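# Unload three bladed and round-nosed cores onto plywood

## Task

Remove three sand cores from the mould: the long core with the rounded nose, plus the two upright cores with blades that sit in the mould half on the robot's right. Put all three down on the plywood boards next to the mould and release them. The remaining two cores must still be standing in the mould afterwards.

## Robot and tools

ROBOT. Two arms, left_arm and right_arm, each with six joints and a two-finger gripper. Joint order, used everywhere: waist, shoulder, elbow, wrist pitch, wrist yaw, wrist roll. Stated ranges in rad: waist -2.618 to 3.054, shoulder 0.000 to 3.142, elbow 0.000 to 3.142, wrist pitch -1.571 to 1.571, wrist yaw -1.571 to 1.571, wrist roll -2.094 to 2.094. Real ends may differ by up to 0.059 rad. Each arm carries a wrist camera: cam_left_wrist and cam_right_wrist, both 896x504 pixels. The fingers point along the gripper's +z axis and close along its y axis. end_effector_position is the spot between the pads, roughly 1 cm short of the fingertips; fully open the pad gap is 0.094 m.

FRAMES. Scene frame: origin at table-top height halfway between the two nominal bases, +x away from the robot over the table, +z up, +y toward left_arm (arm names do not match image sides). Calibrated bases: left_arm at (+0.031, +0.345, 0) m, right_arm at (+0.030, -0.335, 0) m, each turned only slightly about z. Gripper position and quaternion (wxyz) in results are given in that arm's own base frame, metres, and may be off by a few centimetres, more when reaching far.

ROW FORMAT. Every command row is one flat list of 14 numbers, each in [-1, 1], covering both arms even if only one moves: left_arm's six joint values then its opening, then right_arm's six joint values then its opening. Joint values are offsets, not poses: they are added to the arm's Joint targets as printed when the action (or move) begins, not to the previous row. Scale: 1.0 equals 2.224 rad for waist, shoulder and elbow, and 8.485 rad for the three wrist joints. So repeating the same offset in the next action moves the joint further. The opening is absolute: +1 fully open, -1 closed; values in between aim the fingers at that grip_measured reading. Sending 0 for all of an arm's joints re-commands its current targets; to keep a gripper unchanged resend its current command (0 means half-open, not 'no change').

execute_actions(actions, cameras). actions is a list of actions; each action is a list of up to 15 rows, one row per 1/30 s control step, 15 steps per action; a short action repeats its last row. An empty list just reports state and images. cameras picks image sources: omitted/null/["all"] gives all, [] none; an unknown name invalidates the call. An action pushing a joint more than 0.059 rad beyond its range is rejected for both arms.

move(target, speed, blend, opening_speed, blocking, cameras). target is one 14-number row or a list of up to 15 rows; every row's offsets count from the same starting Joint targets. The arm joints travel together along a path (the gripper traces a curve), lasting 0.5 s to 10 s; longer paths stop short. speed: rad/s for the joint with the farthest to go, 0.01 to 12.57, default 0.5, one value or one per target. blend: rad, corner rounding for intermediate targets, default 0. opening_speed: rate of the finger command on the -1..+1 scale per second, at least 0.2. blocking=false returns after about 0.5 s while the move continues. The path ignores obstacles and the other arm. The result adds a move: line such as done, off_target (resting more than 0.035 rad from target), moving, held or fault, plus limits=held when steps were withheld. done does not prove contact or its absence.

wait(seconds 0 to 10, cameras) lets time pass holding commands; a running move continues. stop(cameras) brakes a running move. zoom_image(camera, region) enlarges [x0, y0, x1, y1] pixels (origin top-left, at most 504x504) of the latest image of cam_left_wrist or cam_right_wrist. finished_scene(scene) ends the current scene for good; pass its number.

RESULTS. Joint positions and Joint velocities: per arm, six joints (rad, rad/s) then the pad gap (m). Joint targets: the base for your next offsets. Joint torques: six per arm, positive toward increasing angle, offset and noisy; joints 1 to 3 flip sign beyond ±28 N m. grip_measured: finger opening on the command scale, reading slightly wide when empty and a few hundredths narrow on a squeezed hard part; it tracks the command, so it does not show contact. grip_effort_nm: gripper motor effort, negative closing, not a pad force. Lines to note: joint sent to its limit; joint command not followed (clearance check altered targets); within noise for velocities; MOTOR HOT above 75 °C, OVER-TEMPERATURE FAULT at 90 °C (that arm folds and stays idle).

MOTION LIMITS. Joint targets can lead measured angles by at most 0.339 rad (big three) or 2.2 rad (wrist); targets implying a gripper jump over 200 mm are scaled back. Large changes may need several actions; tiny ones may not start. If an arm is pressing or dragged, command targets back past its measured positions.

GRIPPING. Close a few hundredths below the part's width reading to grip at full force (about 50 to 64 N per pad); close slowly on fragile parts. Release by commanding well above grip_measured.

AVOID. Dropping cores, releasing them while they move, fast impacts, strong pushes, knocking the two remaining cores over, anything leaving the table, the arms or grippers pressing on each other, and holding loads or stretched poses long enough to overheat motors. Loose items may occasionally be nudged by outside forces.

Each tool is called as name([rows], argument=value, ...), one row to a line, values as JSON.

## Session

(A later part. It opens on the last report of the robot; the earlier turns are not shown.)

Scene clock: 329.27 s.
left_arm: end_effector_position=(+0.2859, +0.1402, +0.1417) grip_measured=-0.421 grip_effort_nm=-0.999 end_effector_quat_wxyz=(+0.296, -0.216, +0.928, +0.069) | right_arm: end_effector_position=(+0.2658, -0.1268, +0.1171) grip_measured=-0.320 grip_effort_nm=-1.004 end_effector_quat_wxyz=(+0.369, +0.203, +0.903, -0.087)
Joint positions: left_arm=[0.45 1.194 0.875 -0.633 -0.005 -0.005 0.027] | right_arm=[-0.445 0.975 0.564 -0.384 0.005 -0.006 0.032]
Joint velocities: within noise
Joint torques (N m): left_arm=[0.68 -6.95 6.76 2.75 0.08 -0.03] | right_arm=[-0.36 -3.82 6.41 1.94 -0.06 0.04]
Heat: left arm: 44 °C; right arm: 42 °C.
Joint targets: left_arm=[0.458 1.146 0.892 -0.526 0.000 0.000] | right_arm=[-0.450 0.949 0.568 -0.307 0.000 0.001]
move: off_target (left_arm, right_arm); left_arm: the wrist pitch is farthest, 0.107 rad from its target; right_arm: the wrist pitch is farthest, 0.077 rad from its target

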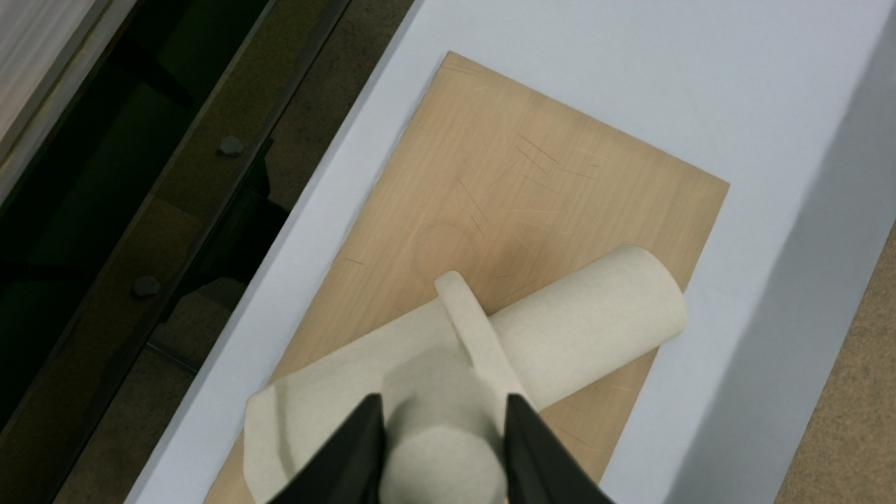

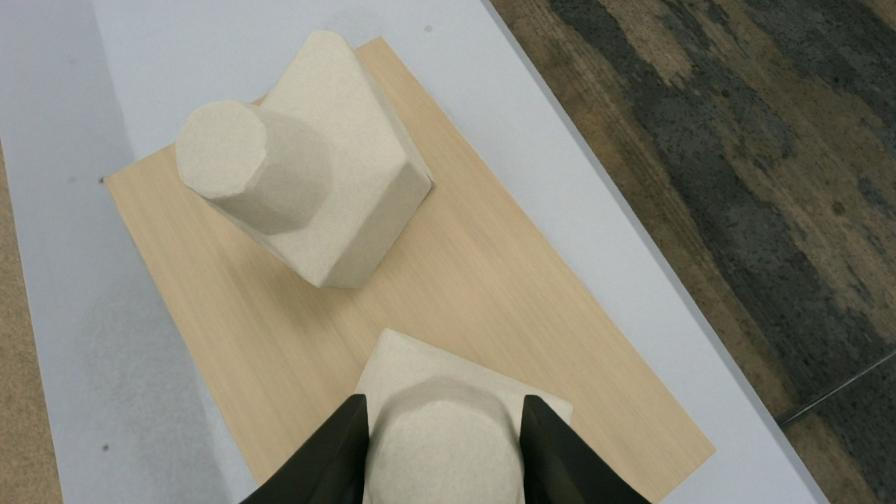

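move(target=[0,0.0005,-0.007,0.0021,0,0,-0.65,0,0.0003,-0.0045,0.0013,0,0,-0.65], speed=0.1, cameras=[])

move(target=[0,0.0005,-0.007,0.0021,0,0,-0.65,0,0,0,0,0,0,-0.65], speed=0.1, cameras=[])

move(target=[0,0.0005,-0.007,0.0021,0,0,-0.65,0,0,0,0,0,0,-0.65], speed=0.1)

Scene clock: 333.00 s.
left_arm: end_effector_position=(+0.2859, +0.1402, +0.1380) grip_measured=-0.421 grip_effort_nm=-1.004 end_effector_quat_wxyz=(+0.297, -0.215, +0.928, +0.070) | right_arm: end_effector_position=(+0.2669, -0.1274, +0.1168) grip_measured=-0.321 grip_effort_nm=-1.004 end_effector_quat_wxyz=(+0.373, +0.202, +0.901, -0.088)
Joint positions: left_arm=[0.45 1.194 0.86 -0.616 -0.005 -0.005 0.027] | right_arm=[-0.445 0.975 0.557 -0.367 0.005 -0.006 0.032]
Joint velocities: within noise
Joint torques (N m): left_arm=[0.66 -6.71 6.71 2.75 0.04 0] | right_arm=[-0.36 -3.75 6.26 1.9 -0.07 0.05]
Heat: left arm: 45 °C; right arm: 43 °C.
Joint targets: left_arm=[0.458 1.147 0.876 -0.508 0.000 0.000] | right_arm=[-0.450 0.950 0.558 -0.296 0.000 0.001]
move: off_target (left_arm, right_arm); left_arm: the wrist pitch is farthest, 0.108 rad from its target; right_arm: the wrist pitch is farthest, 0.071 rad from its target
No camera images: "cameras" was empty.

Scene clock: 333.97 s.
left_arm: end_effector_position=(+0.2858, +0.1402, +0.1343) grip_measured=-0.421 grip_effort_nm=-0.999 end_effector_quat_wxyz=(+0.298, -0.215, +0.927, +0.070) | right_arm: end_effector_position=(+0.2669, -0.1274, +0.1167) grip_measured=-0.321 grip_effort_nm=-1.004 end_effector_quat_wxyz=(+0.373, +0.202, +0.901, -0.088)
Joint positions: left_arm=[0.45 1.194 0.844 -0.598 -0.005 -0.005 0.027] | right_arm=[-0.445 0.975 0.556 -0.367 0.005 -0.006 0.032]
Joint velocities: within noise
Joint torques (N m): left_arm=[0.73 -6.64 6.76 2.74 0.07 -0.01] | right_arm=[-0.38 -3.77 6.24 1.88 -0.06 0.04]
Heat: left arm: 45 °C; right arm: 43 °C.
Joint targets: left_arm=[0.458 1.148 0.861 -0.490 0.000 0.000] | right_arm=[-0.450 0.950 0.558 -0.296 0.000 0.001]
move: off_target (left_arm, right_arm); left_arm: the wrist pitch is farthest, 0.108 rad from its target; right_arm: the wrist pitch is farthest, 0.071 rad from its target
No camera images: "cameras" was empty.

Scene clock: 334.73 s.
left_arm: end_effector_position=(+0.2873, +0.1409, +0.1326) grip_measured=-0.422 grip_effort_nm=-1.004 end_effector_quat_wxyz=(+0.302, -0.215, +0.926, +0.071) | right_arm: end_effector_position=(+0.2669, -0.1274, +0.1167) grip_measured=-0.321 grip_effort_nm=-1.004 end_effector_quat_wxyz=(+0.373, +0.202, +0.901, -0.088)
Joint positions: left_arm=[0.45 1.194 0.831 -0.576 -0.005 -0.005 0.027] | right_arm=[-0.445 0.975 0.556 -0.367 0.005 -0.006 0.032]
Joint velocities: within noise
Joint torques (N m): left_arm=[0.64 -6.56 6.45 2.73 0.07 -0.02] | right_arm=[-0.36 -3.77 6.26 1.89 -0.06 0.05]
Heat: left arm: 45 °C; right arm: 43 °C.
Joint targets: left_arm=[0.458 1.149 0.845 -0.472 0.000 0.000] | right_arm=[-0.450 0.950 0.558 -0.296 0.000 0.001]
move: off_target (left_arm, right_arm); left_arm: the wrist pitch is farthest, 0.104 rad from its target; right_arm: the wrist pitch is farthest, 0.071 rad from its target

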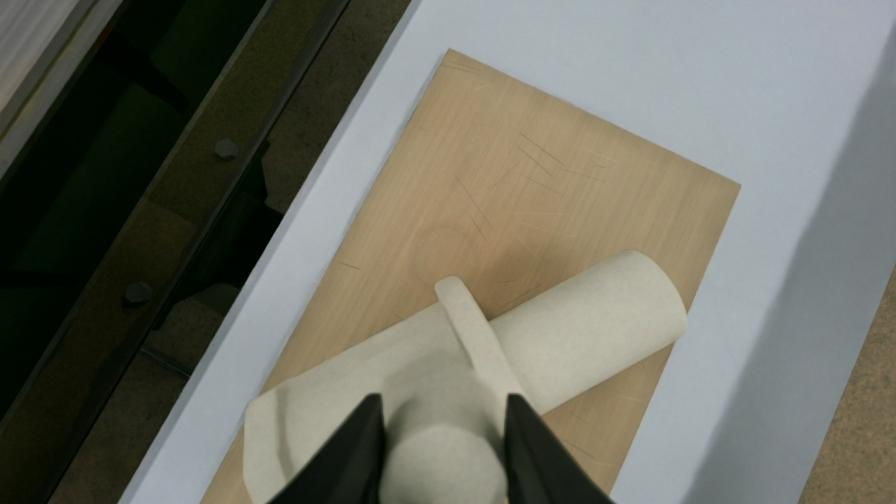

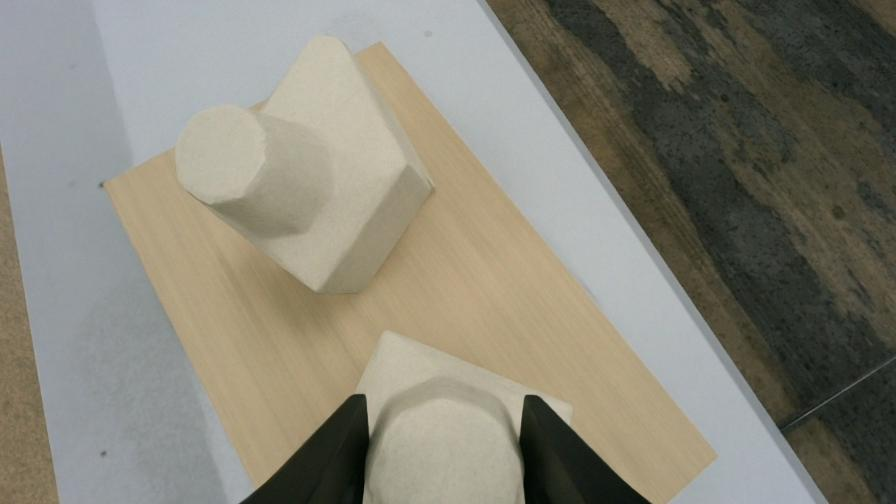

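move(target=[0,0,0,0,0,0,-0.2,0,0,0,0,0,0,-0.1], opening_speed=0.2)

Scene clock: 340.30 s.
left_arm: end_effector_position=(+0.3011, +0.1477, +0.1535) grip_measured=-0.202 grip_effort_nm=0.134 end_effector_quat_wxyz=(+0.352, -0.211, +0.908, +0.082) | right_arm: end_effector_position=(+0.2736, -0.1307, +0.1272) grip_measured=-0.103 grip_effort_nm=0.178 end_effector_quat_wxyz=(+0.396, +0.200, +0.891, -0.094)
Joint positions: left_arm=[0.45 1.169 0.831 -0.493 -0.005 -0.005 0.037] | right_arm=[-0.445 0.965 0.556 -0.323 0.006 -0.006 0.042]
Joint velocities: within noise
Joint torques (N m): left_arm=[0.59 -4.56 6.6 1.96 0.08 0] | right_arm=[-0.39 -2.96 6.32 1.53 -0.06 0.03]
Heat: left arm: 45 °C; right arm: 44 °C.
Joint targets: left_arm=[0.458 1.149 0.845 -0.472 0.000 -0.001] | right_arm=[-0.450 0.950 0.558 -0.296 0.000 0.001]
move: done

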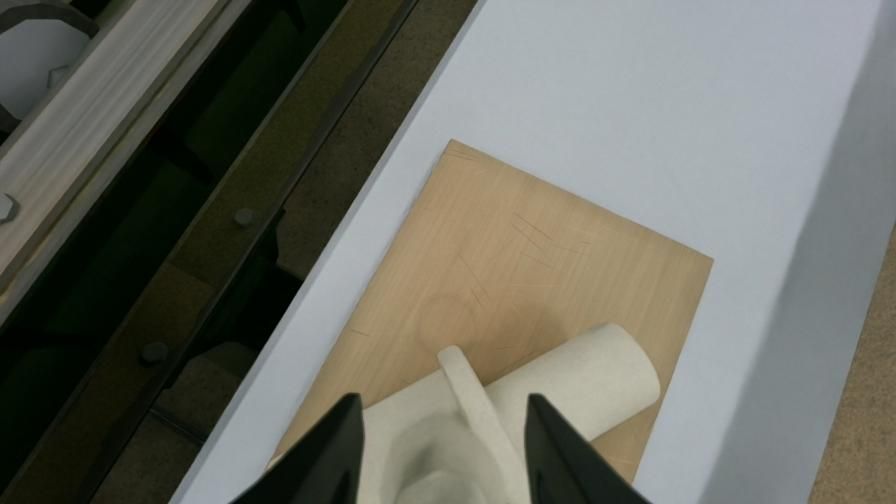

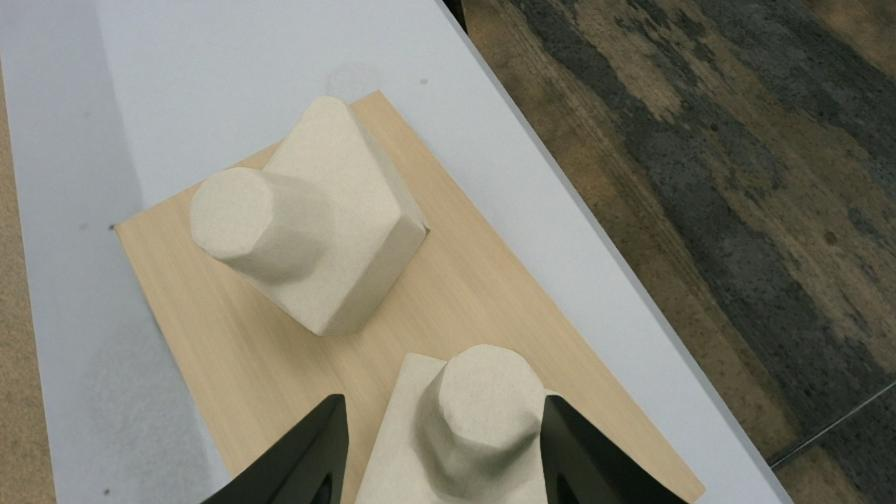

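move(target=[0,0,0,0,0,0,0.4,0,0,0,0,0,0,0.6], opening_speed=0.3)

Scene clock: 345.00 s.
left_arm: end_effector_position=(+0.3012, +0.1477, +0.1535) grip_measured=+0.398 grip_effort_nm=0.149 end_effector_quat_wxyz=(+0.352, -0.211, +0.908, +0.082) | right_arm: end_effector_position=(+0.2737, -0.1307, +0.1273) grip_measured=+0.597 grip_effort_nm=0.178 end_effector_quat_wxyz=(+0.397, +0.200, +0.891, -0.094)
Joint positions: left_arm=[0.45 1.169 0.831 -0.492 -0.005 -0.005 0.066] | right_arm=[-0.445 0.965 0.556 -0.322 0.006 -0.006 0.075]
Joint velocities: within noise
Joint torques (N m): left_arm=[0.59 -4.56 6.6 1.95 0.08 -0.02] | right_arm=[-0.35 -2.96 6.31 1.52 -0.06 0.05]
Heat: left arm: 45 °C; right arm: 44 °C.
Joint targets: left_arm=[0.458 1.149 0.845 -0.472 0.000 -0.001] | right_arm=[-0.450 0.950 0.558 -0.296 0.000 0.001]
move: done

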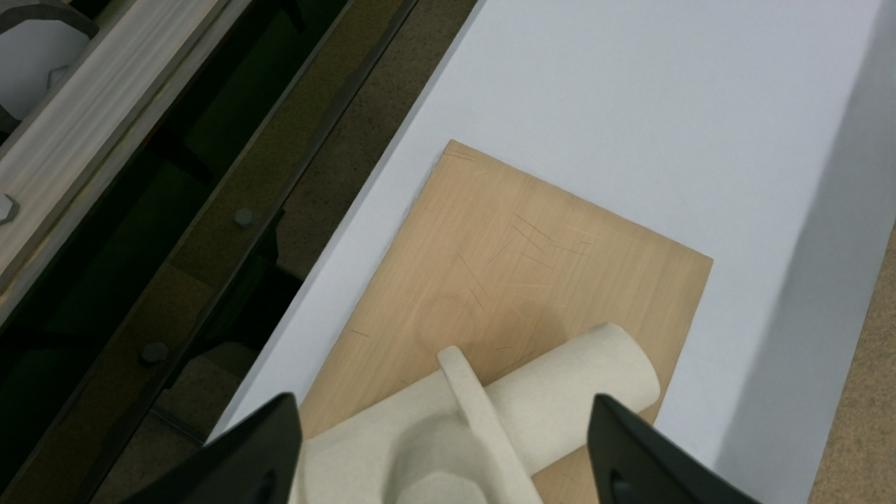

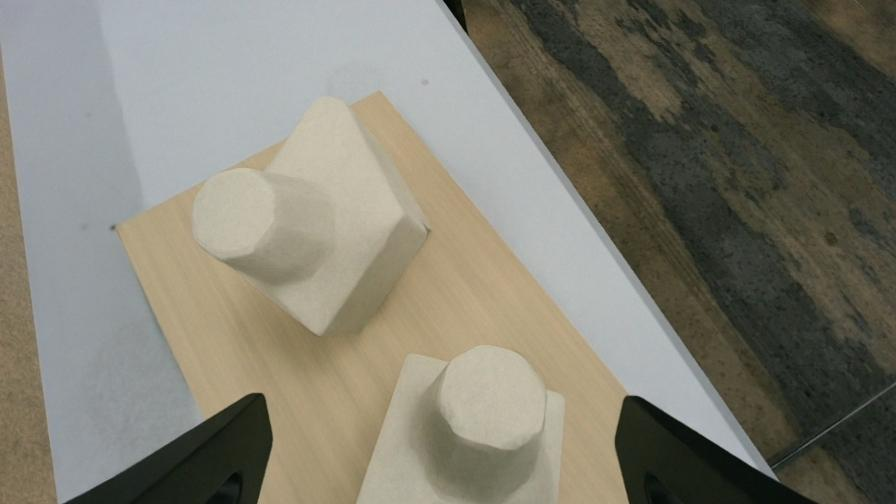

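move(target=[0,0.05,0.28,-0.04,0,0,0.4,0,0.04,0.25,-0.04,0,0,0.6], speed=0.6)

Scene clock: 348.73 s.
left_arm: end_effector_position=(+0.3315, +0.1624, +0.3322) grip_measured=+0.398 grip_effort_nm=0.144 end_effector_quat_wxyz=(+0.448, -0.201, +0.865, +0.104) | right_arm: end_effector_position=(+0.3028, -0.1446, +0.2837) grip_measured=+0.597 grip_effort_nm=0.173 end_effector_quat_wxyz=(+0.466, +0.193, +0.857, -0.110)
Joint positions: left_arm=[0.45 1.252 1.447 -0.809 -0.005 -0.005 0.066] | right_arm=[-0.445 1.035 1.089 -0.627 0.006 -0.006 0.075]
Joint velocities: within noise
Joint torques (N m): left_arm=[0.61 -2.91 6.98 1.96 0.07 -0.01] | right_arm=[-0.34 -1.83 8.1 1.35 -0.07 0.04]
Heat: left arm: 44 °C; right arm: 44 °C.
Joint targets: left_arm=[0.458 1.260 1.468 -0.812 0.000 -0.001] | right_arm=[-0.450 1.039 1.114 -0.635 0.000 0.001]
move: done

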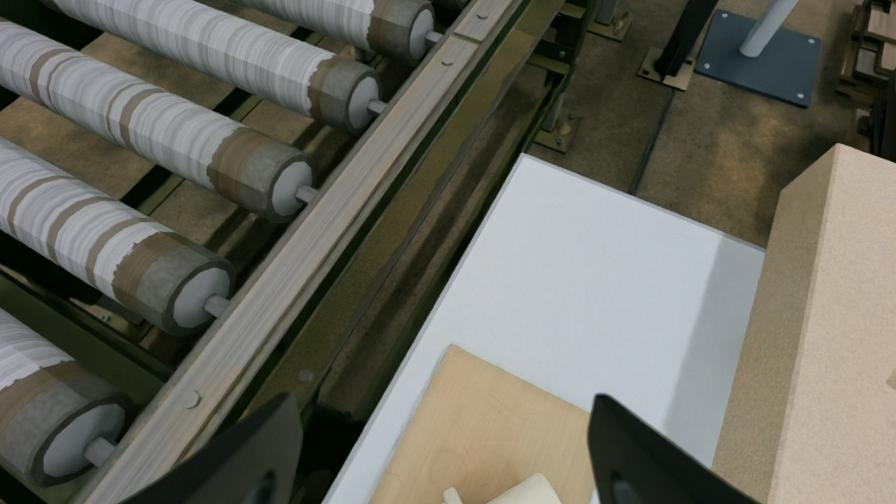

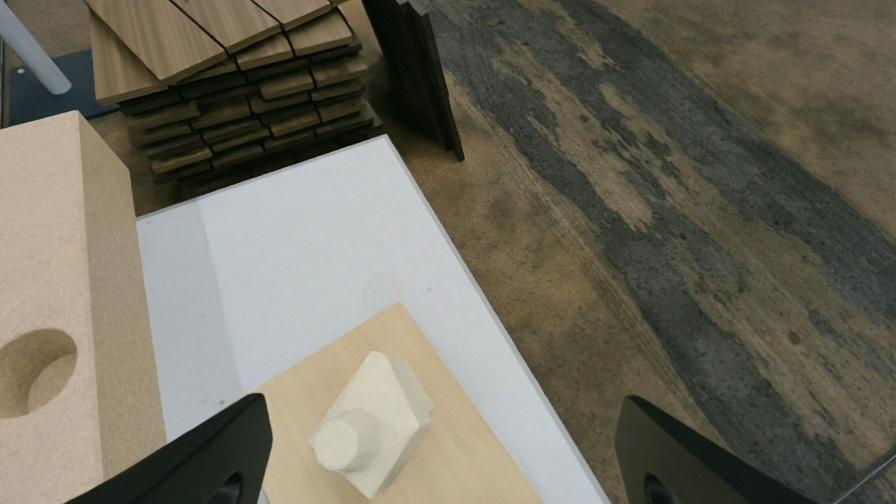

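finished_scene(scene=1)

The scene is finished: the task was done.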